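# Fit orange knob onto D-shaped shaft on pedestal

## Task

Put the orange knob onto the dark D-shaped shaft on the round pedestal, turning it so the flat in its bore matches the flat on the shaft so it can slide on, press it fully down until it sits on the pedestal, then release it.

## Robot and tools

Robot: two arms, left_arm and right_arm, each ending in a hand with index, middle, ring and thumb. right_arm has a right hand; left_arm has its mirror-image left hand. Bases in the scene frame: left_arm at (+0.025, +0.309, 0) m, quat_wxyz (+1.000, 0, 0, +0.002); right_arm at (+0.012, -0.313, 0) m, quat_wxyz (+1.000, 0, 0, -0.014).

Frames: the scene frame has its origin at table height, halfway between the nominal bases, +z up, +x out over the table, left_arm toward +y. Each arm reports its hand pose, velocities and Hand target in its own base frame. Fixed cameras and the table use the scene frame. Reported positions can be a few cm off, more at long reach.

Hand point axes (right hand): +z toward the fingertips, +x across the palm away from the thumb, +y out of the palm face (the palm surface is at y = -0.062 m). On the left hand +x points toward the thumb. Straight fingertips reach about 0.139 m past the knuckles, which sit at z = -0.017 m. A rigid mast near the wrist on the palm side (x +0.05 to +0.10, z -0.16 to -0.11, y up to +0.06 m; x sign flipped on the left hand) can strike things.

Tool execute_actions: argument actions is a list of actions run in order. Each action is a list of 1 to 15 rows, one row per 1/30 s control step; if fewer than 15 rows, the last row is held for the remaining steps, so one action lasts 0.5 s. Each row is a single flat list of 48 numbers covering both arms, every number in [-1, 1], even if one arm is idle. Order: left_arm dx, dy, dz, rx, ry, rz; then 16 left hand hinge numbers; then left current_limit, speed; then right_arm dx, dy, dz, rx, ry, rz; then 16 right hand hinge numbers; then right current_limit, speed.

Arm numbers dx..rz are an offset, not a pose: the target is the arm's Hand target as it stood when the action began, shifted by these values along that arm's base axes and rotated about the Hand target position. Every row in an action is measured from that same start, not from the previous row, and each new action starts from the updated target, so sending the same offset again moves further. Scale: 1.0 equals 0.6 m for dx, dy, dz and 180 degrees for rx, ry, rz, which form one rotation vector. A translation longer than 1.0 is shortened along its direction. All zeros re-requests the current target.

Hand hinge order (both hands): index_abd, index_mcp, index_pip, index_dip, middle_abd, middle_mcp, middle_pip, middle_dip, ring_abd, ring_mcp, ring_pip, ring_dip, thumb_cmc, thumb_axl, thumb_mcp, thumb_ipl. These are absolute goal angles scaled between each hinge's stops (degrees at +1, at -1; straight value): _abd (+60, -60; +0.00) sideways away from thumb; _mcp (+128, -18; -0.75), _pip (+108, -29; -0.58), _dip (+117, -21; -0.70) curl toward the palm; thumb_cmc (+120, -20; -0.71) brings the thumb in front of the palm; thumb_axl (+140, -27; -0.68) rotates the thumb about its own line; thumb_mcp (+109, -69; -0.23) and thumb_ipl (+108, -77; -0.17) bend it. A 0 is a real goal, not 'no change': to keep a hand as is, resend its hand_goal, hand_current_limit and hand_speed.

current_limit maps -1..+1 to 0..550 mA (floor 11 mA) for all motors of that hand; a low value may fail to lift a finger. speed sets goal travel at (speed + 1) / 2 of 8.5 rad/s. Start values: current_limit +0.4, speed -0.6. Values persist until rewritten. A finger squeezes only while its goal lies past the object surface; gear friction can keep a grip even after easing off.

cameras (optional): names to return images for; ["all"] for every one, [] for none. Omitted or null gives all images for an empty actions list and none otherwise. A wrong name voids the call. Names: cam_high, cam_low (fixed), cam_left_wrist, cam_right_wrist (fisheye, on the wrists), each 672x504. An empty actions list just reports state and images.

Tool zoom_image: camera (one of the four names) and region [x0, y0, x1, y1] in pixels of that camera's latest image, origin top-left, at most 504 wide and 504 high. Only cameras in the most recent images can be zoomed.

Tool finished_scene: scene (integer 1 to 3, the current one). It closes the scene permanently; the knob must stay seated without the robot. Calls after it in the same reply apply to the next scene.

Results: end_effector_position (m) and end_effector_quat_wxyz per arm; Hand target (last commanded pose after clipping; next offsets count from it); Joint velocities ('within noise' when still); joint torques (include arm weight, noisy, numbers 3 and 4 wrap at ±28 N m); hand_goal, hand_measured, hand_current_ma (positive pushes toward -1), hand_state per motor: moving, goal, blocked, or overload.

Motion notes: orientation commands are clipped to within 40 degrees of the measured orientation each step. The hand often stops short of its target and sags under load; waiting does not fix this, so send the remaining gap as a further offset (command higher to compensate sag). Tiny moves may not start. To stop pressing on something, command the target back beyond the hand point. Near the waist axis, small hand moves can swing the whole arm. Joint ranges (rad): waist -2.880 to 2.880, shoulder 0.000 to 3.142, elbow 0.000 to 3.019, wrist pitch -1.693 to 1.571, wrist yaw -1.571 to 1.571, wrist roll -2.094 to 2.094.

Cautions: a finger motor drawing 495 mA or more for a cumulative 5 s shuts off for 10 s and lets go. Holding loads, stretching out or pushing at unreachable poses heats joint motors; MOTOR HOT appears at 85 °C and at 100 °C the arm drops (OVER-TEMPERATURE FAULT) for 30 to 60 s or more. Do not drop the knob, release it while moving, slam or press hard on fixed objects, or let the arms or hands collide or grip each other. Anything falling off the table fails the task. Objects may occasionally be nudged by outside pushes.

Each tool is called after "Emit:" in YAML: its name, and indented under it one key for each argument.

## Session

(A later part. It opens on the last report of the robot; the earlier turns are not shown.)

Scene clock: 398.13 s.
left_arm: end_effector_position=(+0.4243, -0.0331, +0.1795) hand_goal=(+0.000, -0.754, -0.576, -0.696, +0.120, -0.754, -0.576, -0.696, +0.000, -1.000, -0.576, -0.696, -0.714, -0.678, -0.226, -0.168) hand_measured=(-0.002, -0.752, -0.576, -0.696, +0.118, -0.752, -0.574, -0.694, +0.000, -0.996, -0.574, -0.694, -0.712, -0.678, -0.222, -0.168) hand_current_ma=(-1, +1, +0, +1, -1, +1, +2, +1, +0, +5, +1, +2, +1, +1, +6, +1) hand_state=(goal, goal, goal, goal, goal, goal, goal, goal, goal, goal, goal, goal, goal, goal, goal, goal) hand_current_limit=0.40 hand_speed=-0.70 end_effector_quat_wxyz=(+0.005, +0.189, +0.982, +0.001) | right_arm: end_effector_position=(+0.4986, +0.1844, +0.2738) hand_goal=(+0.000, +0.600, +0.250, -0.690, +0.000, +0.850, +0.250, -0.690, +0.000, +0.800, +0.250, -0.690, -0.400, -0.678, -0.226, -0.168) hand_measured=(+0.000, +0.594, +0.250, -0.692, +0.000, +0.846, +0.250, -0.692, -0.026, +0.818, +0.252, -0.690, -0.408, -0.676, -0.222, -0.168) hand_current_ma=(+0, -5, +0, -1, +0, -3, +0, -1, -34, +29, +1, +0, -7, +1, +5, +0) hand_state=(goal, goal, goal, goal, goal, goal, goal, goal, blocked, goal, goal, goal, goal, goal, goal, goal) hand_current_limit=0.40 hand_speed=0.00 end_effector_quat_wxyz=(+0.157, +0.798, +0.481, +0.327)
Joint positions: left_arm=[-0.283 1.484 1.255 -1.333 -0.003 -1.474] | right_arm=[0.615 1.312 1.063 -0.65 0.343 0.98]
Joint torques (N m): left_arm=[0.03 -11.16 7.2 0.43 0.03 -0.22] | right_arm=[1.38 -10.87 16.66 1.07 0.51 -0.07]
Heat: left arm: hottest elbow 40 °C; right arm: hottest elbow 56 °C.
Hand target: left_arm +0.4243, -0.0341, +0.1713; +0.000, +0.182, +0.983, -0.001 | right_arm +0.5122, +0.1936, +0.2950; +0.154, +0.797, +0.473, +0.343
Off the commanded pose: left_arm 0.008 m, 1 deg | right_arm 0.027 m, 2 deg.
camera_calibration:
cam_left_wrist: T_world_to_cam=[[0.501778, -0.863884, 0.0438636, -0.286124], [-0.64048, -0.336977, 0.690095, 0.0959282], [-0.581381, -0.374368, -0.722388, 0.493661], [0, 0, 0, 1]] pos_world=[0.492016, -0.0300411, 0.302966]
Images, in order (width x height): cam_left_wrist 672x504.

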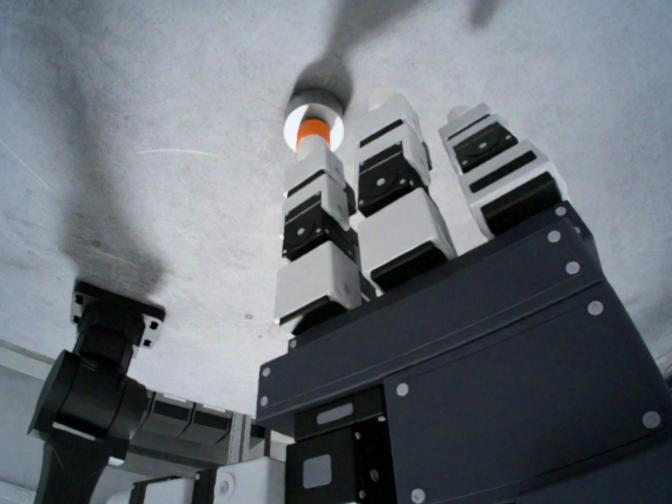

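Emit:
execute_actions:
  actions:
    - [[0,0,-0.01,0,0,0,0,-0.754,-0.576,-0.696,0.12,-0.754,-0.576,-0.696,0,-1,-0.576,-0.696,-0.714,-0.678,-0.226,-0.168,0.4,-0.7,0,0,0,0,0,0,0,0.6,0.25,-0.69,0,0.85,0.25,-0.69,0,0.8,0.25,-0.69,-0.4,-0.678,-0.226,-0.168,0.4,0]]

Emit:
execute_actions:
  actions:
    - [[0,0,-0.006,0,0,0,0,-0.754,-0.576,-0.696,0.12,-0.754,-0.576,-0.696,0,-1,-0.576,-0.696,-0.714,-0.678,-0.226,-0.168,0.4,-0.7,0,0,0,0,0,0,0,0.6,0.25,-0.69,0,0.85,0.25,-0.69,0,0.8,0.25,-0.69,-0.4,-0.678,-0.226,-0.168,0.4,0]]

Emit:
execute_actions:
  actions:
    - [[0,0,-0.006,0,0,0,0,-0.754,-0.576,-0.696,0.12,-0.754,-0.576,-0.696,0,-1,-0.576,-0.696,-0.714,-0.678,-0.226,-0.168,0.4,-0.7,0,0,0,0,0,0,0,0.6,0.25,-0.69,0,0.85,0.25,-0.69,0,0.8,0.25,-0.69,-0.4,-0.678,-0.226,-0.168,0.4,0]]
  cameras: ["cam_left_wrist"]

Emit:
zoom_image:
  camera: "cam_left_wrist"
  region: [250, 50, 410, 170]

Scene clock: 402.10 s.
left_arm: end_effector_position=(+0.4253, -0.0334, +0.1766) hand_goal=(+0.000, -0.754, -0.576, -0.696, +0.120, -0.754, -0.576, -0.696, +0.000, -1.000, -0.576, -0.696, -0.714, -0.678, -0.226, -0.168) hand_measured=(+0.000, -0.752, -0.576, -0.696, +0.118, -0.752, -0.574, -0.694, +0.000, -0.996, -0.574, -0.694, -0.712, -0.678, -0.222, -0.168) hand_current_ma=(+0, +3, +0, +1, -1, +1, +2, +1, +0, +5, +1, +2, +1, +1, +6, +1) hand_state=(goal, goal, goal, goal, goal, goal, goal, goal, goal, goal, goal, goal, goal, goal, goal, goal) hand_current_limit=0.40 hand_speed=-0.70 end_effector_quat_wxyz=(+0.008, +0.189, +0.982, +0.001) | right_arm: end_effector_position=(+0.4986, +0.1844, +0.2738) hand_goal=(+0.000, +0.600, +0.250, -0.690, +0.000, +0.850, +0.250, -0.690, +0.000, +0.800, +0.250, -0.690, -0.400, -0.678, -0.226, -0.168) hand_measured=(+0.000, +0.594, +0.250, -0.692, +0.000, +0.846, +0.250, -0.692, -0.026, +0.818, +0.252, -0.690, -0.408, -0.676, -0.222, -0.168) hand_current_ma=(+0, -5, +0, -1, +0, -3, +0, -1, -34, +29, +1, +0, -7, +1, +5, +0) hand_state=(goal, goal, goal, goal, goal, goal, goal, goal, blocked, goal, goal, goal, goal, goal, goal, goal) hand_current_limit=0.40 hand_speed=0.00 end_effector_quat_wxyz=(+0.157, +0.798, +0.481, +0.327)
Joint positions: left_arm=[-0.283 1.485 1.249 -1.319 -0.003 -1.474] | right_arm=[0.615 1.312 1.063 -0.65 0.343 0.98]
Joint torques (N m): left_arm=[-0.03 -10.99 6.84 0.55 0.04 -0.22] | right_arm=[1.32 -10.81 16.68 1.09 0.51 -0.07]
Heat: left arm: hottest elbow 40 °C; right arm: hottest elbow 56 °C.
Hand target: left_arm +0.4243, -0.0341, +0.1653; +0.000, +0.182, +0.983, -0.001 | right_arm +0.5122, +0.1936, +0.2950; +0.154, +0.797, +0.473, +0.343
Off the commanded pose: left_arm 0.011 m, 1 deg | right_arm 0.027 m, 2 deg.

Scene clock: 402.80 s.
left_arm: end_effector_position=(+0.4257, -0.0335, +0.1757) hand_goal=(+0.000, -0.754, -0.576, -0.696, +0.120, -0.754, -0.576, -0.696, +0.000, -1.000, -0.576, -0.696, -0.714, -0.678, -0.226, -0.168) hand_measured=(-0.002, -0.752, -0.576, -0.696, +0.118, -0.752, -0.574, -0.694, +0.000, -0.996, -0.574, -0.694, -0.712, -0.678, -0.222, -0.168) hand_current_ma=(-1, +3, +0, +1, -1, +1, +2, +1, +0, +5, +1, +2, +1, +1, +6, +1) hand_state=(goal, goal, goal, goal, goal, goal, goal, goal, goal, goal, goal, goal, goal, goal, goal, goal) hand_current_limit=0.40 hand_speed=-0.70 end_effector_quat_wxyz=(+0.009, +0.189, +0.982, +0.001) | right_arm: end_effector_position=(+0.4986, +0.1844, +0.2738) hand_goal=(+0.000, +0.600, +0.250, -0.690, +0.000, +0.850, +0.250, -0.690, +0.000, +0.800, +0.250, -0.690, -0.400, -0.678, -0.226, -0.168) hand_measured=(+0.000, +0.594, +0.250, -0.692, +0.000, +0.846, +0.250, -0.692, -0.026, +0.818, +0.252, -0.690, -0.408, -0.676, -0.222, -0.168) hand_current_ma=(+0, -5, +0, -1, +0, -3, +0, -1, -34, +29, +1, +0, -7, +1, +5, +0) hand_state=(goal, goal, goal, goal, goal, goal, goal, goal, blocked, goal, goal, goal, goal, goal, goal, goal) hand_current_limit=0.40 hand_speed=0.00 end_effector_quat_wxyz=(+0.157, +0.798, +0.481, +0.327)
Joint positions: left_arm=[-0.283 1.485 1.246 -1.314 -0.003 -1.474] | right_arm=[0.615 1.312 1.063 -0.65 0.343 0.98]
Joint torques (N m): left_arm=[-0.15 -10.81 6.45 0.7 0.03 -0.21] | right_arm=[1.32 -10.81 16.66 1.09 0.51 -0.07]
Heat: left arm: hottest elbow 40 °C; right arm: hottest elbow 56 °C.
Hand target: left_arm +0.4242, -0.0341, +0.1616; +0.000, +0.182, +0.983, -0.001 | right_arm +0.5122, +0.1936, +0.2950; +0.154, +0.797, +0.473, +0.343
Off the commanded pose: left_arm 0.014 m, 1 deg | right_arm 0.027 m, 2 deg.

Scene clock: 403.50 s.
left_arm: end_effector_position=(+0.4261, -0.0337, +0.1753) hand_goal=(+0.000, -0.754, -0.576, -0.696, +0.120, -0.754, -0.576, -0.696, +0.000, -1.000, -0.576, -0.696, -0.714, -0.678, -0.226, -0.168) hand_measured=(-0.008, -0.752, -0.576, -0.696, +0.118, -0.752, -0.574, -0.694, +0.000, -0.996, -0.574, -0.694, -0.712, -0.678, -0.222, -0.168) hand_current_ma=(-10, +3, +0, +1, -1, +1, +2, +1, +0, +5, +1, +2, +1, +1, +6, +1) hand_state=(goal, goal, goal, goal, goal, goal, goal, goal, goal, goal, goal, goal, goal, goal, goal, goal) hand_current_limit=0.40 hand_speed=-0.70 end_effector_quat_wxyz=(+0.010, +0.188, +0.982, +0.000) | right_arm: end_effector_position=(+0.4986, +0.1844, +0.2738) hand_goal=(+0.000, +0.600, +0.250, -0.690, +0.000, +0.850, +0.250, -0.690, +0.000, +0.800, +0.250, -0.690, -0.400, -0.678, -0.226, -0.168) hand_measured=(+0.000, +0.594, +0.250, -0.692, +0.000, +0.846, +0.250, -0.692, -0.026, +0.818, +0.252, -0.690, -0.408, -0.676, -0.222, -0.168) hand_current_ma=(+0, -5, +0, -1, +0, -3, +0, -1, -34, +29, +1, +0, -7, +1, +5, +0) hand_state=(goal, goal, goal, goal, goal, goal, goal, goal, blocked, goal, goal, goal, goal, goal, goal, goal) hand_current_limit=0.40 hand_speed=0.00 end_effector_quat_wxyz=(+0.157, +0.798, +0.481, +0.327)
Joint positions: left_arm=[-0.283 1.485 1.245 -1.311 -0.003 -1.475] | right_arm=[0.615 1.312 1.063 -0.65 0.343 0.98]
Joint torques (N m): left_arm=[-0.03 -10.58 6.05 0.99 0.02 -0.2] | right_arm=[1.32 -10.81 16.66 1.09 0.51 -0.07]
Heat: left arm: hottest elbow 40 °C; right arm: hottest elbow 56 °C.
Hand target: left_arm +0.4242, -0.0341, +0.1580; +0.000, +0.182, +0.983, -0.001 | right_arm +0.5122, +0.1936, +0.2950; +0.154, +0.797, +0.473, +0.343
Off the commanded pose: left_arm 0.017 m, 1 deg | right_arm 0.027 m, 2 deg.
camera_calibration:
cam_left_wrist: T_world_to_cam=[[0.502277, -0.863159, 0.0517134, -0.288875], [-0.647166, -0.335579, 0.684516, 0.10369], [-0.573493, -0.377284, -0.727161, 0.488784], [0, 0, 0, 1]] pos_world=[0.492514, -0.0301383, 0.299385]
Images, in order (width x height): cam_left_wrist 672x504.

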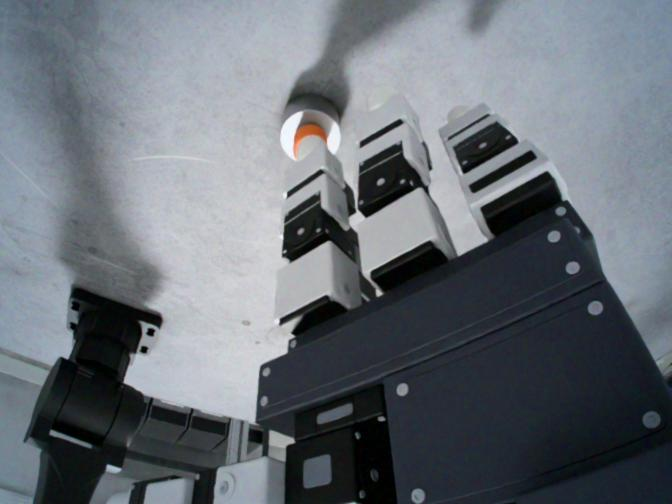

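Scaled by 3.150 from the camera's 672x504 image, which has a finer 960x720 frame.

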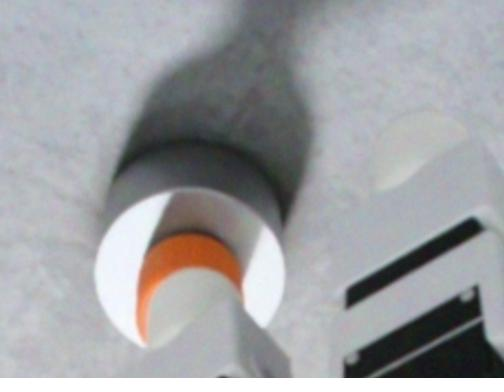

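Emit:
execute_actions:
  actions:
    - [[-0.005,0,-0.01,0,0.005,0,0,-0.754,-0.576,-0.696,0.12,-0.754,-0.576,-0.696,0,-1,-0.576,-0.696,-0.714,-0.678,-0.226,-0.168,0.4,-0.7,0,0,0,0,0,0,0,0.6,0.25,-0.69,0,0.85,0.25,-0.69,0,0.8,0.25,-0.69,-0.4,-0.678,-0.226,-0.168,0.4,0]]

Emit:
execute_actions:
  actions:
    - [[0,0,-0.01,0,0,0,0,-0.754,-0.576,-0.696,0.12,-0.754,-0.576,-0.696,0,-1,-0.576,-0.696,-0.714,-0.678,-0.226,-0.168,0.4,-0.7,0,0,0,0,0,0,0,0.6,0.25,-0.69,0,0.85,0.25,-0.69,0,0.8,0.25,-0.69,-0.4,-0.678,-0.226,-0.168,0.4,0]]
  cameras: ["cam_left_wrist"]

Emit:
zoom_image:
  camera: "cam_left_wrist"
  region: [250, 50, 410, 170]

Scene clock: 407.23 s.
left_arm: end_effector_position=(+0.4258, -0.0339, +0.1747) hand_goal=(+0.000, -0.754, -0.576, -0.696, +0.120, -0.754, -0.576, -0.696, +0.000, -1.000, -0.576, -0.696, -0.714, -0.678, -0.226, -0.168) hand_measured=(-0.008, -0.752, -0.576, -0.696, +0.118, -0.752, -0.574, -0.694, +0.000, -0.996, -0.574, -0.694, -0.712, -0.678, -0.222, -0.168) hand_current_ma=(-10, +3, +0, +1, -1, +1, +2, +1, +0, +5, +1, +2, +1, +1, +6, +1) hand_state=(goal, goal, goal, goal, goal, goal, goal, goal, goal, goal, goal, goal, goal, goal, goal, goal) hand_current_limit=0.40 hand_speed=-0.70 end_effector_quat_wxyz=(+0.010, +0.188, +0.982, +0.000) | right_arm: end_effector_position=(+0.4986, +0.1844, +0.2738) hand_goal=(+0.000, +0.600, +0.250, -0.690, +0.000, +0.850, +0.250, -0.690, +0.000, +0.800, +0.250, -0.690, -0.400, -0.678, -0.226, -0.168) hand_measured=(+0.000, +0.594, +0.250, -0.692, +0.000, +0.846, +0.250, -0.692, -0.026, +0.818, +0.252, -0.690, -0.408, -0.676, -0.222, -0.168) hand_current_ma=(+0, -5, +0, -1, +0, -3, +0, -1, -34, +29, +1, +0, -7, +1, +5, +0) hand_state=(goal, goal, goal, goal, goal, goal, goal, goal, blocked, goal, goal, goal, goal, goal, goal, goal) hand_current_limit=0.40 hand_speed=0.00 end_effector_quat_wxyz=(+0.157, +0.798, +0.481, +0.327)
Joint positions: left_arm=[-0.283 1.485 1.244 -1.31 -0.001 -1.475] | right_arm=[0.615 1.312 1.063 -0.65 0.343 0.98]
Joint torques (N m): left_arm=[0.03 -10.11 5.56 0.92 0.13 -0.21] | right_arm=[1.38 -10.87 16.66 1.09 0.52 -0.07]
Heat: left arm: hottest shoulder 39 °C; right arm: hottest elbow 56 °C.
Hand target: left_arm +0.4213, -0.0341, +0.1521; -0.008, +0.182, +0.983, -0.002 | right_arm +0.5122, +0.1936, +0.2950; +0.154, +0.797, +0.473, +0.343
Off the commanded pose: left_arm 0.023 m, 2 deg | right_arm 0.027 m, 2 deg.

Scene clock: 407.93 s.
left_arm: end_effector_position=(+0.4256, -0.0338, +0.1738) hand_goal=(+0.000, -0.754, -0.576, -0.696, +0.120, -0.754, -0.576, -0.696, +0.000, -1.000, -0.576, -0.696, -0.714, -0.678, -0.226, -0.168) hand_measured=(-0.014, -0.752, -0.576, -0.696, +0.118, -0.752, -0.574, -0.694, +0.000, -0.996, -0.574, -0.694, -0.712, -0.678, -0.222, -0.168) hand_current_ma=(-19, +3, +0, +1, -1, +1, +2, +1, +0, +5, +1, +2, +1, +1, +6, +1) hand_state=(goal, goal, goal, goal, goal, goal, goal, goal, goal, goal, goal, goal, goal, goal, goal, goal) hand_current_limit=0.40 hand_speed=-0.70 end_effector_quat_wxyz=(+0.012, +0.188, +0.982, -0.001) | right_arm: end_effector_position=(+0.4986, +0.1844, +0.2738) hand_goal=(+0.000, +0.600, +0.250, -0.690, +0.000, +0.850, +0.250, -0.690, +0.000, +0.800, +0.250, -0.690, -0.400, -0.678, -0.226, -0.168) hand_measured=(+0.000, +0.594, +0.250, -0.692, +0.000, +0.846, +0.250, -0.692, -0.026, +0.818, +0.252, -0.690, -0.408, -0.676, -0.222, -0.168) hand_current_ma=(+0, -5, +0, -1, +0, -3, +0, -1, -34, +29, +1, +0, -7, +1, +5, +0) hand_state=(goal, goal, goal, goal, goal, goal, goal, goal, blocked, goal, goal, goal, goal, goal, goal, goal) hand_current_limit=0.40 hand_speed=0.00 end_effector_quat_wxyz=(+0.157, +0.798, +0.481, +0.327)
Joint positions: left_arm=[-0.283 1.482 1.238 -1.303 -0.001 -1.475] | right_arm=[0.615 1.312 1.063 -0.65 0.343 0.98]
Joint torques (N m): left_arm=[-0.03 -9.52 5.05 1.26 0.13 -0.2] | right_arm=[1.38 -10.87 16.66 1.09 0.51 -0.07]
Heat: left arm: hottest elbow 39 °C; right arm: hottest elbow 56 °C.
Hand target: left_arm +0.4212, -0.0341, +0.1460; -0.008, +0.182, +0.983, -0.002 | right_arm +0.5122, +0.1936, +0.2950; +0.154, +0.797, +0.473, +0.343
Off the commanded pose: left_arm 0.028 m, 2 deg | right_arm 0.027 m, 2 deg.
camera_calibration:
cam_left_wrist: T_world_to_cam=[[0.502392, -0.862822, 0.0560409, -0.289468], [-0.649731, -0.333963, 0.682875, 0.105794], [-0.570484, -0.379482, -0.728383, 0.486164], [0, 0, 0, 1]] pos_world=[0.491513, -0.0299372, 0.298092]
Images, in order (width x height): cam_left_wrist 672x504.

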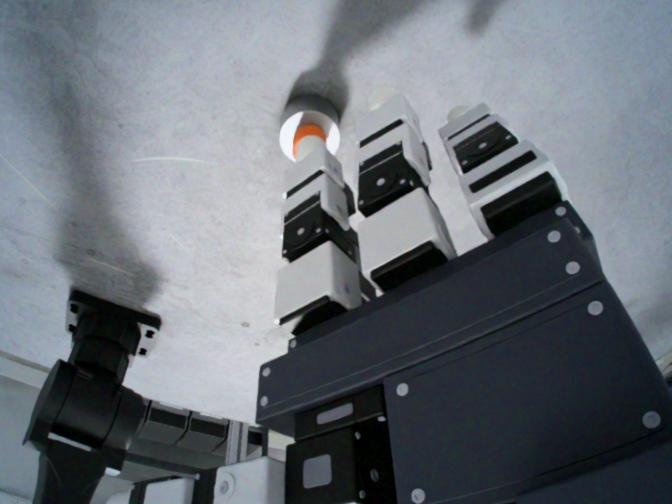

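Scaled by 3.150 from the camera's 672x504 image, which has a finer 960x720 frame.

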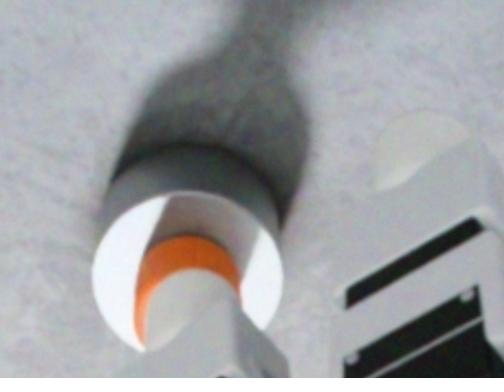

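Emit:
execute_actions:
  actions:
    - [[-0.004,0,-0.006,0,0.01,0,0,-0.754,-0.576,-0.696,0.12,-0.754,-0.576,-0.696,0,-1,-0.576,-0.696,-0.714,-0.678,-0.226,-0.168,0.4,-0.7,0,0,0,0,0,0,0,0.6,0.25,-0.69,0,0.85,0.25,-0.69,0,0.8,0.25,-0.69,-0.4,-0.678,-0.226,-0.168,0.4,0]]

Emit:
execute_actions:
  actions:
    - [[0,0,-0.008,0,0,0,0,-0.754,-0.576,-0.696,0.12,-0.754,-0.576,-0.696,0,-1,-0.576,-0.696,-0.714,-0.678,-0.226,-0.168,0.4,-0.7,0,0,0,0,0,0,0,0.6,0.25,-0.69,0,0.85,0.25,-0.69,0,0.8,0.25,-0.69,-0.4,-0.678,-0.226,-0.168,0.4,0]]
  cameras: ["cam_left_wrist"]

Emit:
zoom_image:
  camera: "cam_left_wrist"
  region: [250, 50, 410, 170]

Scene clock: 411.87 s.
left_arm: end_effector_position=(+0.4253, -0.0348, +0.1733) hand_goal=(+0.000, -0.754, -0.576, -0.696, +0.120, -0.754, -0.576, -0.696, +0.000, -1.000, -0.576, -0.696, -0.714, -0.678, -0.226, -0.168) hand_measured=(-0.016, -0.746, -0.572, -0.694, +0.118, -0.752, -0.574, -0.694, +0.000, -0.996, -0.574, -0.694, -0.712, -0.678, -0.222, -0.168) hand_current_ma=(-21, +12, +3, +1, -1, +1, +2, +1, +0, +5, +1, +2, +1, +1, +6, +1) hand_state=(goal, goal, goal, goal, goal, goal, goal, goal, goal, goal, goal, goal, goal, goal, goal, goal) hand_current_limit=0.40 hand_speed=-0.70 end_effector_quat_wxyz=(+0.012, +0.188, +0.982, -0.003) | right_arm: end_effector_position=(+0.4986, +0.1844, +0.2738) hand_goal=(+0.000, +0.600, +0.250, -0.690, +0.000, +0.850, +0.250, -0.690, +0.000, +0.800, +0.250, -0.690, -0.400, -0.678, -0.226, -0.168) hand_measured=(+0.000, +0.594, +0.250, -0.692, +0.000, +0.846, +0.250, -0.692, -0.026, +0.818, +0.252, -0.690, -0.408, -0.676, -0.222, -0.168) hand_current_ma=(+0, -5, +0, -1, +0, -3, +0, -1, -34, +29, +1, +0, -7, +1, +5, +0) hand_state=(goal, goal, goal, goal, goal, goal, goal, goal, blocked, goal, goal, goal, goal, goal, goal, goal) hand_current_limit=0.40 hand_speed=0.00 end_effector_quat_wxyz=(+0.157, +0.798, +0.481, +0.327)
Joint positions: left_arm=[-0.283 1.482 1.238 -1.303 0.005 -1.475] | right_arm=[0.615 1.312 1.063 -0.65 0.343 0.98]
Joint torques (N m): left_arm=[0.03 -8.35 5.68 0.24 0.24 -0.19] | right_arm=[1.32 -10.81 16.66 1.09 0.51 -0.07]
Heat: left arm: hottest elbow 39 °C; right arm: hottest elbow 56 °C.
Hand target: left_arm +0.4188, -0.0341, +0.1424; -0.024, +0.182, +0.983, -0.005 | right_arm +0.5122, +0.1936, +0.2950; +0.154, +0.797, +0.473, +0.343
Off the commanded pose: left_arm 0.032 m, 4 deg | right_arm 0.027 m, 2 deg.

Scene clock: 412.57 s.
left_arm: end_effector_position=(+0.4253, -0.0348, +0.1733) hand_goal=(+0.000, -0.754, -0.576, -0.696, +0.120, -0.754, -0.576, -0.696, +0.000, -1.000, -0.576, -0.696, -0.714, -0.678, -0.226, -0.168) hand_measured=(-0.016, -0.746, -0.572, -0.694, +0.118, -0.752, -0.574, -0.694, +0.000, -0.996, -0.574, -0.694, -0.712, -0.678, -0.222, -0.168) hand_current_ma=(-21, +12, +3, +1, -1, +1, +2, +1, +0, +5, +1, +2, +1, +1, +6, +1) hand_state=(goal, goal, goal, goal, goal, goal, goal, goal, goal, goal, goal, goal, goal, goal, goal, goal) hand_current_limit=0.40 hand_speed=-0.70 end_effector_quat_wxyz=(+0.012, +0.188, +0.982, -0.003) | right_arm: end_effector_position=(+0.4986, +0.1844, +0.2738) hand_goal=(+0.000, +0.600, +0.250, -0.690, +0.000, +0.850, +0.250, -0.690, +0.000, +0.800, +0.250, -0.690, -0.400, -0.678, -0.226, -0.168) hand_measured=(+0.000, +0.594, +0.250, -0.692, +0.000, +0.846, +0.250, -0.692, -0.026, +0.818, +0.252, -0.690, -0.408, -0.676, -0.222, -0.168) hand_current_ma=(+0, -5, +0, -1, +0, -3, +0, -1, -34, +29, +1, +0, -7, +1, +5, +0) hand_state=(goal, goal, goal, goal, goal, goal, goal, goal, blocked, goal, goal, goal, goal, goal, goal, goal) hand_current_limit=0.40 hand_speed=0.00 end_effector_quat_wxyz=(+0.157, +0.798, +0.481, +0.327)
Joint positions: left_arm=[-0.283 1.482 1.238 -1.303 0.005 -1.475] | right_arm=[0.615 1.312 1.063 -0.65 0.343 0.98]
Joint torques (N m): left_arm=[0.09 -7.94 5.01 0.75 0.24 -0.18] | right_arm=[1.32 -10.81 16.66 1.09 0.51 -0.07]
Heat: left arm: hottest elbow 39 °C; right arm: hottest elbow 56 °C.
Hand target: left_arm +0.4188, -0.0341, +0.1376; -0.024, +0.182, +0.983, -0.005 | right_arm +0.5122, +0.1936, +0.2950; +0.154, +0.797, +0.473, +0.343
Off the commanded pose: left_arm 0.036 m, 4 deg | right_arm 0.027 m, 2 deg.
camera_calibration:
cam_left_wrist: T_world_to_cam=[[0.502323, -0.862595, 0.0600182, -0.290835], [-0.648738, -0.330075, 0.685703, 0.104898], [-0.571674, -0.38338, -0.725403, 0.485188], [0, 0, 0, 1]] pos_world=[0.491514, -0.0302372, 0.297483]
Images, in order (width x height): cam_left_wrist 672x504.

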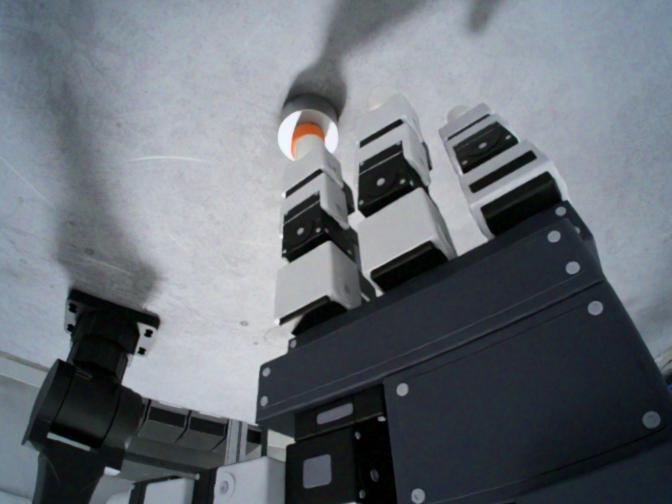

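Scaled by 3.150 from the camera's 672x504 image, which has a finer 960x720 frame.

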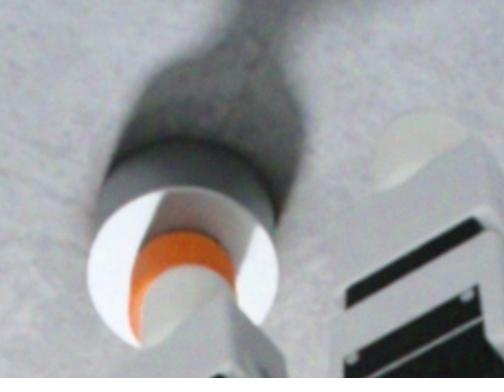

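Emit:
execute_actions:
  actions:
    - [[0,0,0.14,0,0,0,0,-0.754,-0.576,-0.696,0.12,-0.754,-0.576,-0.696,0,-1,-0.576,-0.696,-0.714,-0.678,-0.226,-0.168,0.4,-0.7,0,0,0,0,0,0,0,0.6,0.25,-0.69,0,0.85,0.25,-0.69,0,0.8,0.25,-0.69,-0.4,-0.678,-0.226,-0.168,0.4,0]]
  cameras: ["all"]

Scene clock: 422.17 s.
left_arm: end_effector_position=(+0.4099, -0.0313, +0.2094) hand_goal=(+0.000, -0.754, -0.576, -0.696, +0.120, -0.754, -0.576, -0.696, +0.000, -1.000, -0.576, -0.696, -0.714, -0.678, -0.226, -0.168) hand_measured=(-0.002, -0.750, -0.574, -0.694, +0.120, -0.752, -0.574, -0.694, +0.000, -0.996, -0.574, -0.694, -0.712, -0.678, -0.220, -0.168) hand_current_ma=(-2, +6, +3, +1, +0, +1, +2, +1, +0, +5, +1, +2, +1, +1, +8, +1) hand_state=(goal, goal, goal, goal, goal, goal, goal, goal, goal, goal, goal, goal, goal, goal, goal, goal) hand_current_limit=0.40 hand_speed=-0.70 end_effector_quat_wxyz=(-0.036, +0.188, +0.982, -0.002) | right_arm: end_effector_position=(+0.4986, +0.1844, +0.2738) hand_goal=(+0.000, +0.600, +0.250, -0.690, +0.000, +0.850, +0.250, -0.690, +0.000, +0.800, +0.250, -0.690, -0.400, -0.678, -0.226, -0.168) hand_measured=(+0.000, +0.594, +0.250, -0.692, +0.000, +0.846, +0.250, -0.692, -0.026, +0.818, +0.252, -0.690, -0.408, -0.676, -0.222, -0.168) hand_current_ma=(+0, -5, +0, -1, +0, -3, +0, -1, -34, +29, +1, +0, -7, +1, +5, +0) hand_state=(goal, goal, goal, goal, goal, goal, goal, goal, blocked, goal, goal, goal, goal, goal, goal, goal) hand_current_limit=0.40 hand_speed=0.00 end_effector_quat_wxyz=(+0.157, +0.798, +0.481, +0.327)
Joint positions: left_arm=[-0.283 1.484 1.333 -1.491 0.01 -1.475] | right_arm=[0.615 1.312 1.063 -0.65 0.343 0.98]
Joint torques (N m): left_arm=[0.03 -11.93 10.56 -0.64 0.06 -0.18] | right_arm=[1.38 -10.87 16.66 1.09 0.51 -0.07]
Heat: left arm: hottest shoulder 38 °C; right arm: hottest elbow 57 °C.
Hand target: left_arm +0.4188, -0.0341, +0.2216; -0.024, +0.182, +0.983, -0.005 | right_arm +0.5122, +0.1936, +0.2950; +0.154, +0.797, +0.473, +0.343
Off the commanded pose: left_arm 0.015 m, 2 deg | right_arm 0.027 m, 2 deg.
camera_calibration:
cam_left_wrist: T_world_to_cam=[[0.504974, -0.863118, -0.00528379, -0.269587], [-0.582355, -0.345217, 0.735994, 0.0330285], [-0.637074, -0.368581, -0.676967, 0.521044], [0, 0, 0, 1]] pos_world=[0.487313, -0.0292367, 0.326997]
cam_right_wrist: T_world_to_cam=[[0.189002, -0.979699, 0.0668493, 0.0981508], [-0.981976, -0.188505, 0.0137278, 0.482416], [-0.000847658, -0.0682391, -0.997669, 0.414884], [0, 0, 0, 1]] pos_world=[0.455522, 0.215407, 0.400733]

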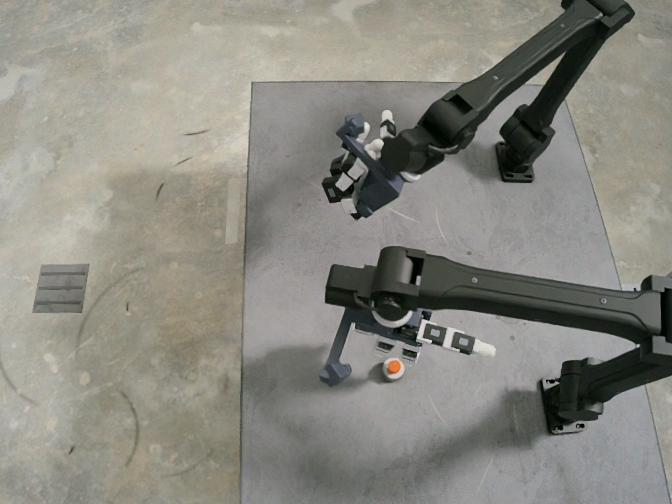

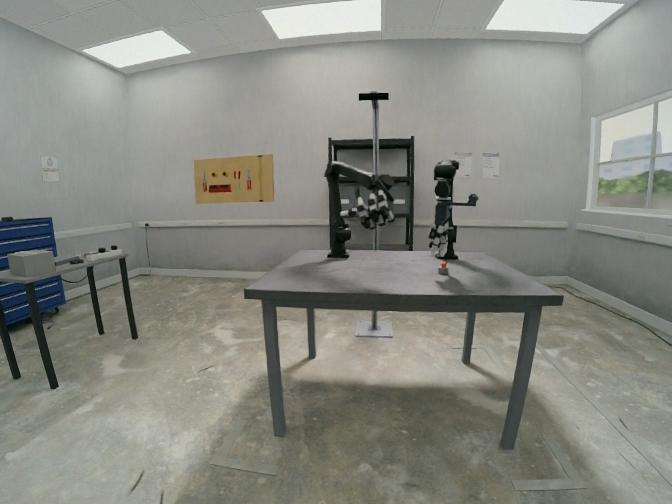

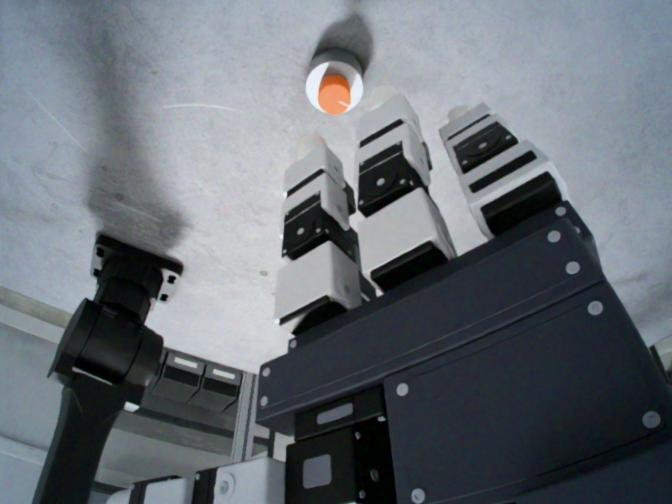

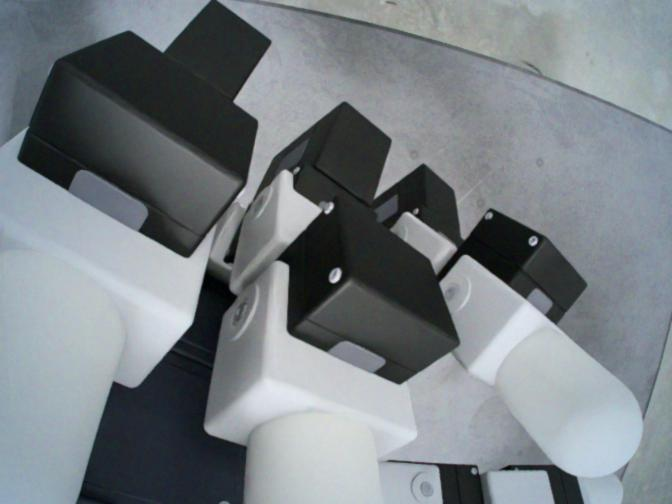

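Emit:
zoom_image:
  camera: "cam_left_wrist"
  region: [285, 30, 385, 130]

Emit:
zoom_image:
  camera: "cam_low"
  region: [420, 245, 470, 285]

Emit:
zoom_image:
  camera: "cam_high"
  region: [370, 345, 420, 395]

Scaled by 5.040 from the camera's 672x504 image, which has a finer 960x720 frame.

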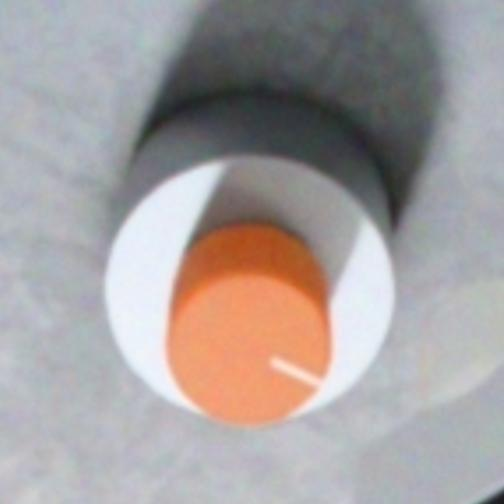

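Scaled by 10.080 from the camera's 672x504 image, which has a finer 960x720 frame.

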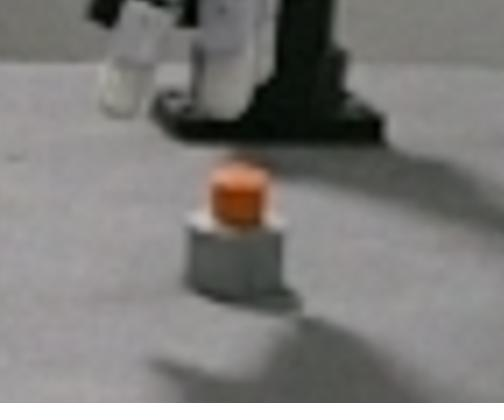

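Scaled by 10.080 from the camera's 672x504 image, which has a finer 960x720 frame.

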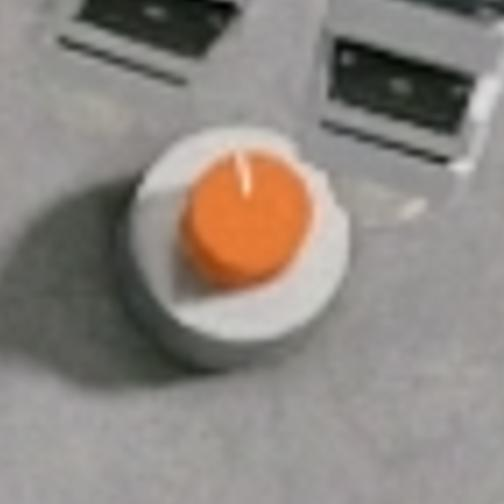

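Emit:
execute_actions:
  actions:
    - [[0.1,-0.01,0,0,0,0,0,-0.754,-0.576,-0.696,0.12,-0.754,-0.576,-0.696,0,-1,-0.576,-0.696,-0.714,-0.678,-0.226,-0.168,0.4,-0.7,0,0,0,0,0,0,0,0.6,0.25,-0.69,0,0.85,0.25,-0.69,0,0.8,0.25,-0.69,-0.4,-0.678,-0.226,-0.168,0.4,0],[0.2337,-0.025,0,0,0,0,0,-0.754,-0.576,-0.696,0.12,-0.754,-0.576,-0.696,0,-1,-0.576,-0.696,-0.714,-0.678,-0.226,-0.168,0.4,-0.7,0,0,0,0,0,0,0,0.6,0.25,-0.69,0,0.85,0.25,-0.69,0,0.8,0.25,-0.69,-0.4,-0.678,-0.226,-0.168,0.4,0]]
    - [[0,0,-0.117,0,0,0,0,-0.754,-0.576,-0.696,0.12,-0.754,-0.576,-0.696,0,-1,-0.576,-0.696,-0.714,-0.678,-0.226,-0.168,0.4,-0.7,0,0,0,0,0,0,0,0.6,0.25,-0.69,0,0.85,0.25,-0.69,0,0.8,0.25,-0.69,-0.4,-0.678,-0.226,-0.168,0.4,0]]
  cameras: ["cam_left_wrist"]

Scene clock: 435.97 s.
left_arm: end_effector_position=(+0.5552, -0.0470, +0.1548) hand_goal=(+0.000, -0.754, -0.576, -0.696, +0.120, -0.754, -0.576, -0.696, +0.000, -1.000, -0.576, -0.696, -0.714, -0.678, -0.226, -0.168) hand_measured=(+0.000, -0.752, -0.574, -0.694, +0.120, -0.752, -0.574, -0.694, +0.000, -0.996, -0.574, -0.694, -0.714, -0.678, -0.222, -0.168) hand_current_ma=(+0, +2, +2, +1, +0, +1, +2, +1, +0, +5, +1, +2, +0, +1, +6, +1) hand_state=(goal, goal, goal, goal, goal, goal, goal, goal, goal, goal, goal, goal, goal, goal, goal, goal) hand_current_limit=0.40 hand_speed=-0.70 end_effector_quat_wxyz=(-0.026, +0.175, +0.984, -0.003) | right_arm: end_effector_position=(+0.4986, +0.1844, +0.2738) hand_goal=(+0.000, +0.600, +0.250, -0.690, +0.000, +0.850, +0.250, -0.690, +0.000, +0.800, +0.250, -0.690, -0.400, -0.678, -0.226, -0.168) hand_measured=(+0.000, +0.594, +0.250, -0.692, +0.000, +0.846, +0.250, -0.692, -0.026, +0.818, +0.252, -0.690, -0.408, -0.676, -0.222, -0.168) hand_current_ma=(+0, -5, +0, -1, +0, -3, +0, -1, -34, +29, +1, +0, -7, +1, +5, +0) hand_state=(goal, goal, goal, goal, goal, goal, goal, goal, blocked, goal, goal, goal, goal, goal, goal, goal) hand_current_limit=0.40 hand_speed=0.00 end_effector_quat_wxyz=(+0.157, +0.798, +0.481, +0.327)
Joint positions: left_arm=[-0.238 1.876 1.695 -1.44 0.01 -1.457] | right_arm=[0.615 1.312 1.063 -0.65 0.343 0.98]
Joint torques (N m): left_arm=[-0.03 -17.79 7.66 0.24 -0.01 0.09] | right_arm=[1.38 -10.87 16.66 1.09 0.52 -0.07]
Heat: left arm: hottest elbow 41 °C; right arm: hottest elbow 57 °C.
Hand target: left_arm +0.5591, -0.0491, +0.1514; -0.024, +0.182, +0.983, -0.005 | right_arm +0.5122, +0.1936, +0.2950; +0.154, +0.797, +0.473, +0.343
Off the commanded pose: left_arm 0.006 m, 1 deg | right_arm 0.027 m, 2 deg.
camera_calibration:
cam_left_wrist: T_world_to_cam=[[0.528128, -0.849113, 0.00940066, -0.371292], [-0.586967, -0.357035, 0.726633, 0.155828], [-0.613637, -0.389274, -0.686961, 0.558362], [0, 0, 0, 1]] pos_world=[0.630187, -0.0422776, 0.273834]
Images, in order (width x height): cam_left_wrist 672x504.

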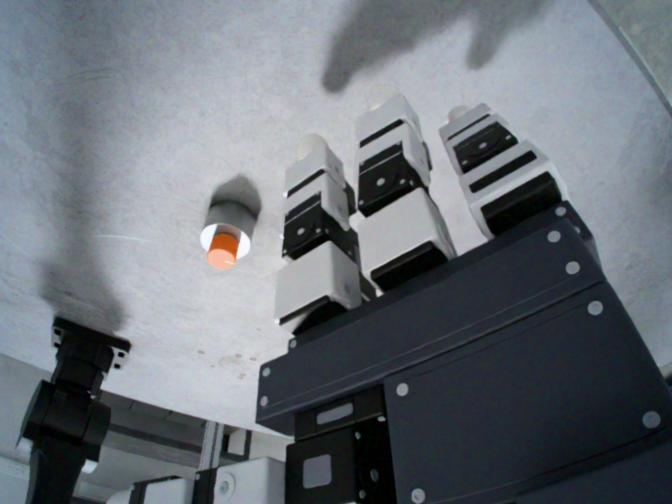

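Emit:
zoom_image:
  camera: "cam_left_wrist"
  region: [190, 190, 270, 280]

Scaled by 5.600 from the camera's 672x504 image, which has a finer 960x720 frame.

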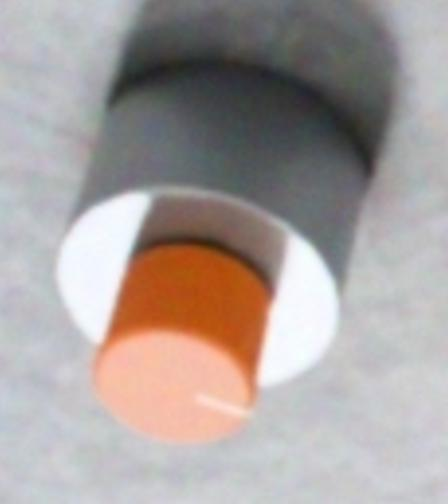

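Emit:
zoom_image:
  camera: "cam_left_wrist"
  region: [196, 218, 256, 273]

Scaled by 8.400 from the camera's 672x504 image, which has a finer 960x720 frame.

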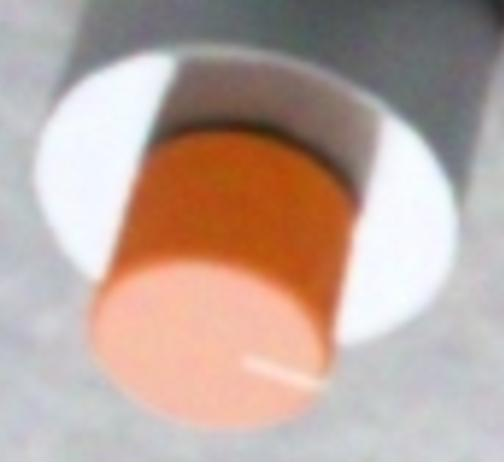

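Emit:
zoom_image:
  camera: "cam_left_wrist"
  region: [200, 225, 225, 245]

Emit:
execute_actions:
  actions: []
  cameras: ["cam_low"]

Emit:
zoom_image:
  camera: "cam_low"
  region: [435, 258, 453, 278]

Scaled by 20.160 from the camera's 672x504 image, which has a finer 960x720 frame.

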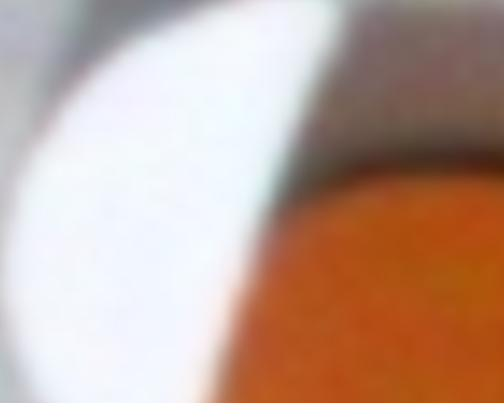

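Scene clock: 448.60 s.
left_arm: end_effector_position=(+0.5552, -0.0470, +0.1548) hand_goal=(+0.000, -0.754, -0.576, -0.696, +0.120, -0.754, -0.576, -0.696, +0.000, -1.000, -0.576, -0.696, -0.714, -0.678, -0.226, -0.168) hand_measured=(+0.000, -0.752, -0.574, -0.694, +0.120, -0.752, -0.574, -0.694, +0.000, -0.996, -0.574, -0.694, -0.714, -0.678, -0.222, -0.168) hand_current_ma=(+0, +2, +2, +1, +0, +1, +2, +1, +0, +5, +1, +2, +0, +1, +6, +1) hand_state=(goal, goal, goal, goal, goal, goal, goal, goal, goal, goal, goal, goal, goal, goal, goal, goal) hand_current_limit=0.40 hand_speed=-0.70 end_effector_quat_wxyz=(-0.026, +0.175, +0.984, -0.003) | right_arm: end_effector_position=(+0.4986, +0.1844, +0.2738) hand_goal=(+0.000, +0.600, +0.250, -0.690, +0.000, +0.850, +0.250, -0.690, +0.000, +0.800, +0.250, -0.690, -0.400, -0.678, -0.226, -0.168) hand_measured=(+0.000, +0.594, +0.250, -0.692, +0.000, +0.846, +0.250, -0.692, -0.026, +0.818, +0.252, -0.690, -0.408, -0.676, -0.222, -0.168) hand_current_ma=(+0, -5, +0, -1, +0, -3, +0, -1, -34, +29, +1, +0, -7, +1, +5, +0) hand_state=(goal, goal, goal, goal, goal, goal, goal, goal, blocked, goal, goal, goal, goal, goal, goal, goal) hand_current_limit=0.40 hand_speed=0.00 end_effector_quat_wxyz=(+0.157, +0.798, +0.481, +0.327)
Joint positions: left_arm=[-0.238 1.876 1.695 -1.44 0.01 -1.457] | right_arm=[0.615 1.312 1.063 -0.65 0.343 0.98]
Joint velocities: within noise
Joint torques (N m): left_arm=[-0.09 -18.02 7.69 0.24 0.01 0.09] | right_arm=[1.38 -10.87 16.66 1.09 0.51 -0.07]
Heat: left arm: hottest elbow 40 °C; right arm: hottest elbow 57 °C.
Hand target: left_arm +0.5591, -0.0491, +0.1514; -0.024, +0.182, +0.983, -0.005 | right_arm +0.5122, +0.1936, +0.2950; +0.154, +0.797, +0.473, +0.343
Off the commanded pose: left_arm 0.006 m, 1 deg | right_arm 0.027 m, 2 deg.
Images, in order (width x height): cam_low 672x504.

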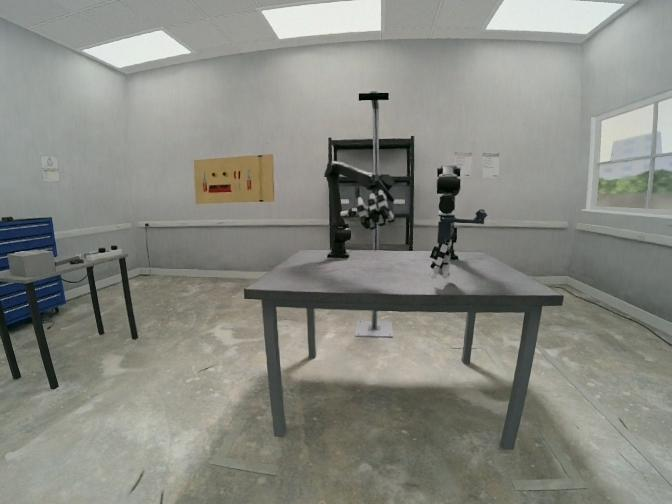

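Scaled by 25.200 from the camera's 672x504 image, which has a finer 960x720 frame.

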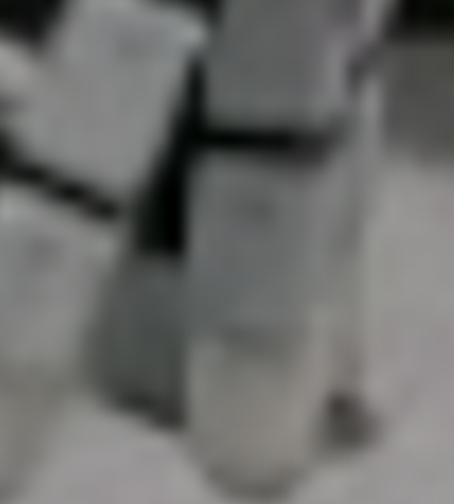

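Emit:
execute_actions:
  actions:
    - [[0,0,0.1,0,-0.01,0,0,-0.754,-0.576,-0.696,0.12,-0.754,-0.576,-0.696,0,-1,-0.576,-0.696,-0.714,-0.678,-0.226,-0.168,0.4,-0.7,0,0,0,0,0,0,0,0.6,0.25,-0.69,0,0.85,0.25,-0.69,0,0.8,0.25,-0.69,-0.4,-0.678,-0.226,-0.168,0.4,0]]
    - [[-0.12,0.0137,0,0,-0.005,0,0,-0.754,-0.576,-0.696,0.12,-0.754,-0.576,-0.696,0,-1,-0.576,-0.696,-0.714,-0.678,-0.226,-0.168,0.4,-0.7,0,0,0,0,0,0,0,0.6,0.25,-0.69,0,0.85,0.25,-0.69,0,0.8,0.25,-0.69,-0.4,-0.678,-0.226,-0.168,0.4,0],[-0.2263,0.0275,0,0,-0.005,0,0,-0.754,-0.576,-0.696,0.12,-0.754,-0.576,-0.696,0,-1,-0.576,-0.696,-0.714,-0.678,-0.226,-0.168,0.4,-0.7,0,0,0,0,0,0,0,0.6,0.25,-0.69,0,0.85,0.25,-0.69,0,0.8,0.25,-0.69,-0.4,-0.678,-0.226,-0.168,0.4,0]]
    - [[0,0,0,0,0,0,0,-0.754,-0.576,-0.696,0.12,-0.754,-0.576,-0.696,0,-1,-0.576,-0.696,-0.714,-0.678,-0.226,-0.168,0.4,-0.7,0,0,0,0,0,0,0,0.6,0.25,-0.69,0,0.85,0.25,-0.69,0,0.8,0.25,-0.69,-0.4,-0.678,-0.226,-0.168,0.4,0]]
  cameras: ["cam_left_wrist"]

Scene clock: 455.43 s.
left_arm: end_effector_position=(+0.4156, -0.0310, +0.2070) hand_goal=(+0.000, -0.754, -0.576, -0.696, +0.120, -0.754, -0.576, -0.696, +0.000, -1.000, -0.576, -0.696, -0.714, -0.678, -0.226, -0.168) hand_measured=(+0.000, -0.752, -0.574, -0.694, +0.120, -0.752, -0.574, -0.694, +0.000, -0.996, -0.574, -0.694, -0.714, -0.678, -0.222, -0.168) hand_current_ma=(+0, +2, +2, +1, +0, +1, +2, +1, +0, +5, +1, +2, +1, +1, +5, +1) hand_state=(goal, goal, goal, goal, goal, goal, goal, goal, goal, goal, goal, goal, goal, goal, goal, goal) hand_current_limit=0.40 hand_speed=-0.70 end_effector_quat_wxyz=(-0.011, +0.189, +0.982, -0.001) | right_arm: end_effector_position=(+0.4986, +0.1844, +0.2738) hand_goal=(+0.000, +0.600, +0.250, -0.690, +0.000, +0.850, +0.250, -0.690, +0.000, +0.800, +0.250, -0.690, -0.400, -0.678, -0.226, -0.168) hand_measured=(+0.000, +0.594, +0.250, -0.692, +0.000, +0.846, +0.250, -0.692, -0.026, +0.818, +0.252, -0.690, -0.408, -0.676, -0.222, -0.168) hand_current_ma=(+0, -5, +0, -1, +0, -3, +0, -1, -34, +29, +1, +0, -7, +1, +5, +0) hand_state=(goal, goal, goal, goal, goal, goal, goal, goal, blocked, goal, goal, goal, goal, goal, goal, goal) hand_current_limit=0.40 hand_speed=0.00 end_effector_quat_wxyz=(+0.157, +0.798, +0.481, +0.327)
Joint positions: left_arm=[-0.281 1.467 1.311 -1.437 0.005 -1.471] | right_arm=[0.615 1.312 1.063 -0.65 0.343 0.98]
Joint torques (N m): left_arm=[-0.03 -11.58 9.13 0.29 -0.24 -0.22] | right_arm=[1.32 -10.81 16.65 1.09 0.51 -0.07]
Heat: left arm: hottest elbow 40 °C; right arm: hottest elbow 57 °C.
Hand target: left_arm +0.4234, -0.0326, +0.2114; +0.000, +0.182, +0.983, +0.000 | right_arm +0.5122, +0.1936, +0.2950; +0.154, +0.797, +0.473, +0.343
Off the commanded pose: left_arm 0.009 m, 2 deg | right_arm 0.027 m, 2 deg.
camera_calibration:
cam_left_wrist: T_world_to_cam=[[0.502612, -0.864111, 0.0263295, -0.277802], [-0.617808, -0.337712, 0.710116, 0.0586131], [-0.604727, -0.373179, -0.703593, 0.515074], [0, 0, 0, 1]] pos_world=[0.487317, -0.0280419, 0.328095]
Images, in order (width x height): cam_left_wrist 672x504.

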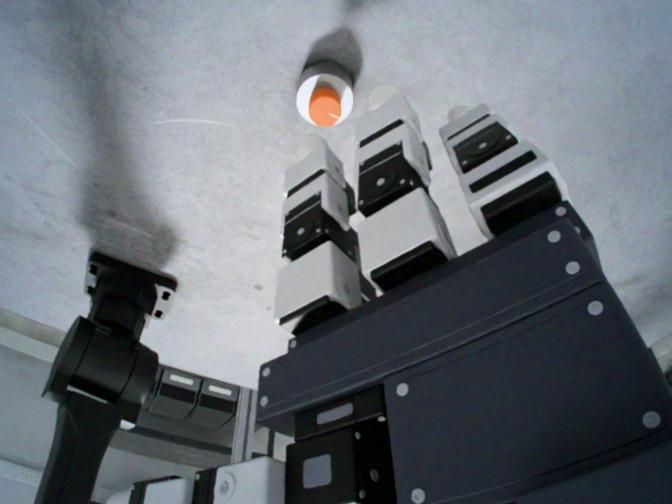

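Emit:
execute_actions:
  actions:
    - [[0.012,0,-0.052,0,0,0,0,-0.754,-0.576,-0.696,0.12,-0.754,-0.576,-0.696,0,-1,-0.576,-0.696,-0.714,-0.678,-0.226,-0.168,0.4,-0.7,0,0,0,0,0,0,0,0.6,0.25,-0.69,0,0.85,0.25,-0.69,0,0.8,0.25,-0.69,-0.4,-0.678,-0.226,-0.168,0.4,0]]
  cameras: ["cam_left_wrist"]

Emit:
zoom_image:
  camera: "cam_left_wrist"
  region: [275, 50, 375, 150]

Scene clock: 458.20 s.
left_arm: end_effector_position=(+0.4291, -0.0349, +0.1844) hand_goal=(+0.000, -0.754, -0.576, -0.696, +0.120, -0.754, -0.576, -0.696, +0.000, -1.000, -0.576, -0.696, -0.714, -0.678, -0.226, -0.168) hand_measured=(+0.000, -0.752, -0.574, -0.694, +0.120, -0.752, -0.574, -0.694, +0.000, -0.996, -0.574, -0.694, -0.714, -0.678, -0.222, -0.168) hand_current_ma=(+0, +2, +2, +1, +0, +1, +2, +1, +0, +5, +1, +2, +1, +1, +5, +1) hand_state=(goal, goal, goal, goal, goal, goal, goal, goal, goal, goal, goal, goal, goal, goal, goal, goal) hand_current_limit=0.40 hand_speed=-0.70 end_effector_quat_wxyz=(+0.000, +0.189, +0.982, -0.002) | right_arm: end_effector_position=(+0.4986, +0.1844, +0.2738) hand_goal=(+0.000, +0.600, +0.250, -0.690, +0.000, +0.850, +0.250, -0.690, +0.000, +0.800, +0.250, -0.690, -0.400, -0.678, -0.226, -0.168) hand_measured=(+0.000, +0.594, +0.250, -0.692, +0.000, +0.846, +0.250, -0.692, -0.026, +0.818, +0.252, -0.690, -0.408, -0.676, -0.222, -0.168) hand_current_ma=(+0, -5, +0, -1, +0, -3, +0, -1, -34, +29, +1, +0, -7, +1, +5, +0) hand_state=(goal, goal, goal, goal, goal, goal, goal, goal, blocked, goal, goal, goal, goal, goal, goal, goal) hand_current_limit=0.40 hand_speed=0.00 end_effector_quat_wxyz=(+0.157, +0.798, +0.481, +0.327)
Joint positions: left_arm=[-0.281 1.5 1.287 -1.358 0.005 -1.471] | right_arm=[0.615 1.312 1.063 -0.65 0.343 0.98]
Joint torques (N m): left_arm=[0.38 -12.04 7.38 0.39 -0.24 -0.17] | right_arm=[1.32 -10.81 16.66 1.09 0.51 -0.07]
Heat: left arm: hottest elbow 41 °C; right arm: hottest elbow 57 °C.
Hand target: left_arm +0.4305, -0.0325, +0.1803; +0.000, +0.182, +0.983, +0.000 | right_arm +0.5122, +0.1936, +0.2950; +0.154, +0.797, +0.473, +0.343
Off the commanded pose: left_arm 0.005 m, 1 deg | right_arm 0.027 m, 2 deg.
camera_calibration:
cam_left_wrist: T_world_to_cam=[[0.50187, -0.863896, 0.0425464, -0.290043], [-0.633046, -0.333352, 0.698662, 0.0904014], [-0.589389, -0.377572, -0.714185, 0.50107], [0, 0, 0, 1]] pos_world=[0.498117, -0.0312418, 0.307037]
Images, in order (width x height): cam_left_wrist 672x504.

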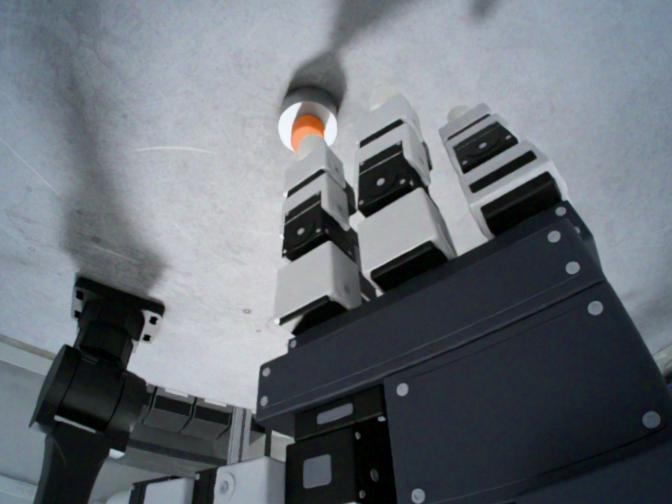

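Scaled by 5.040 from the camera's 672x504 image, which has a finer 960x720 frame.

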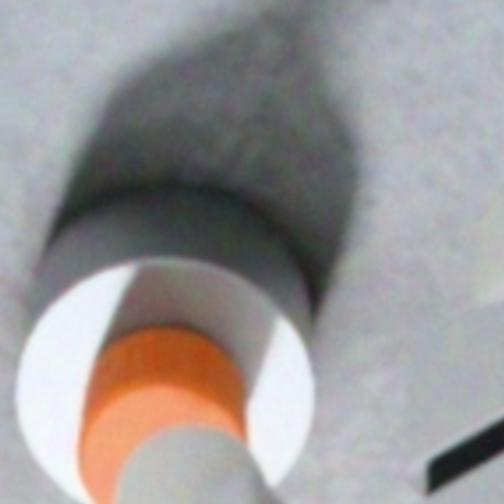

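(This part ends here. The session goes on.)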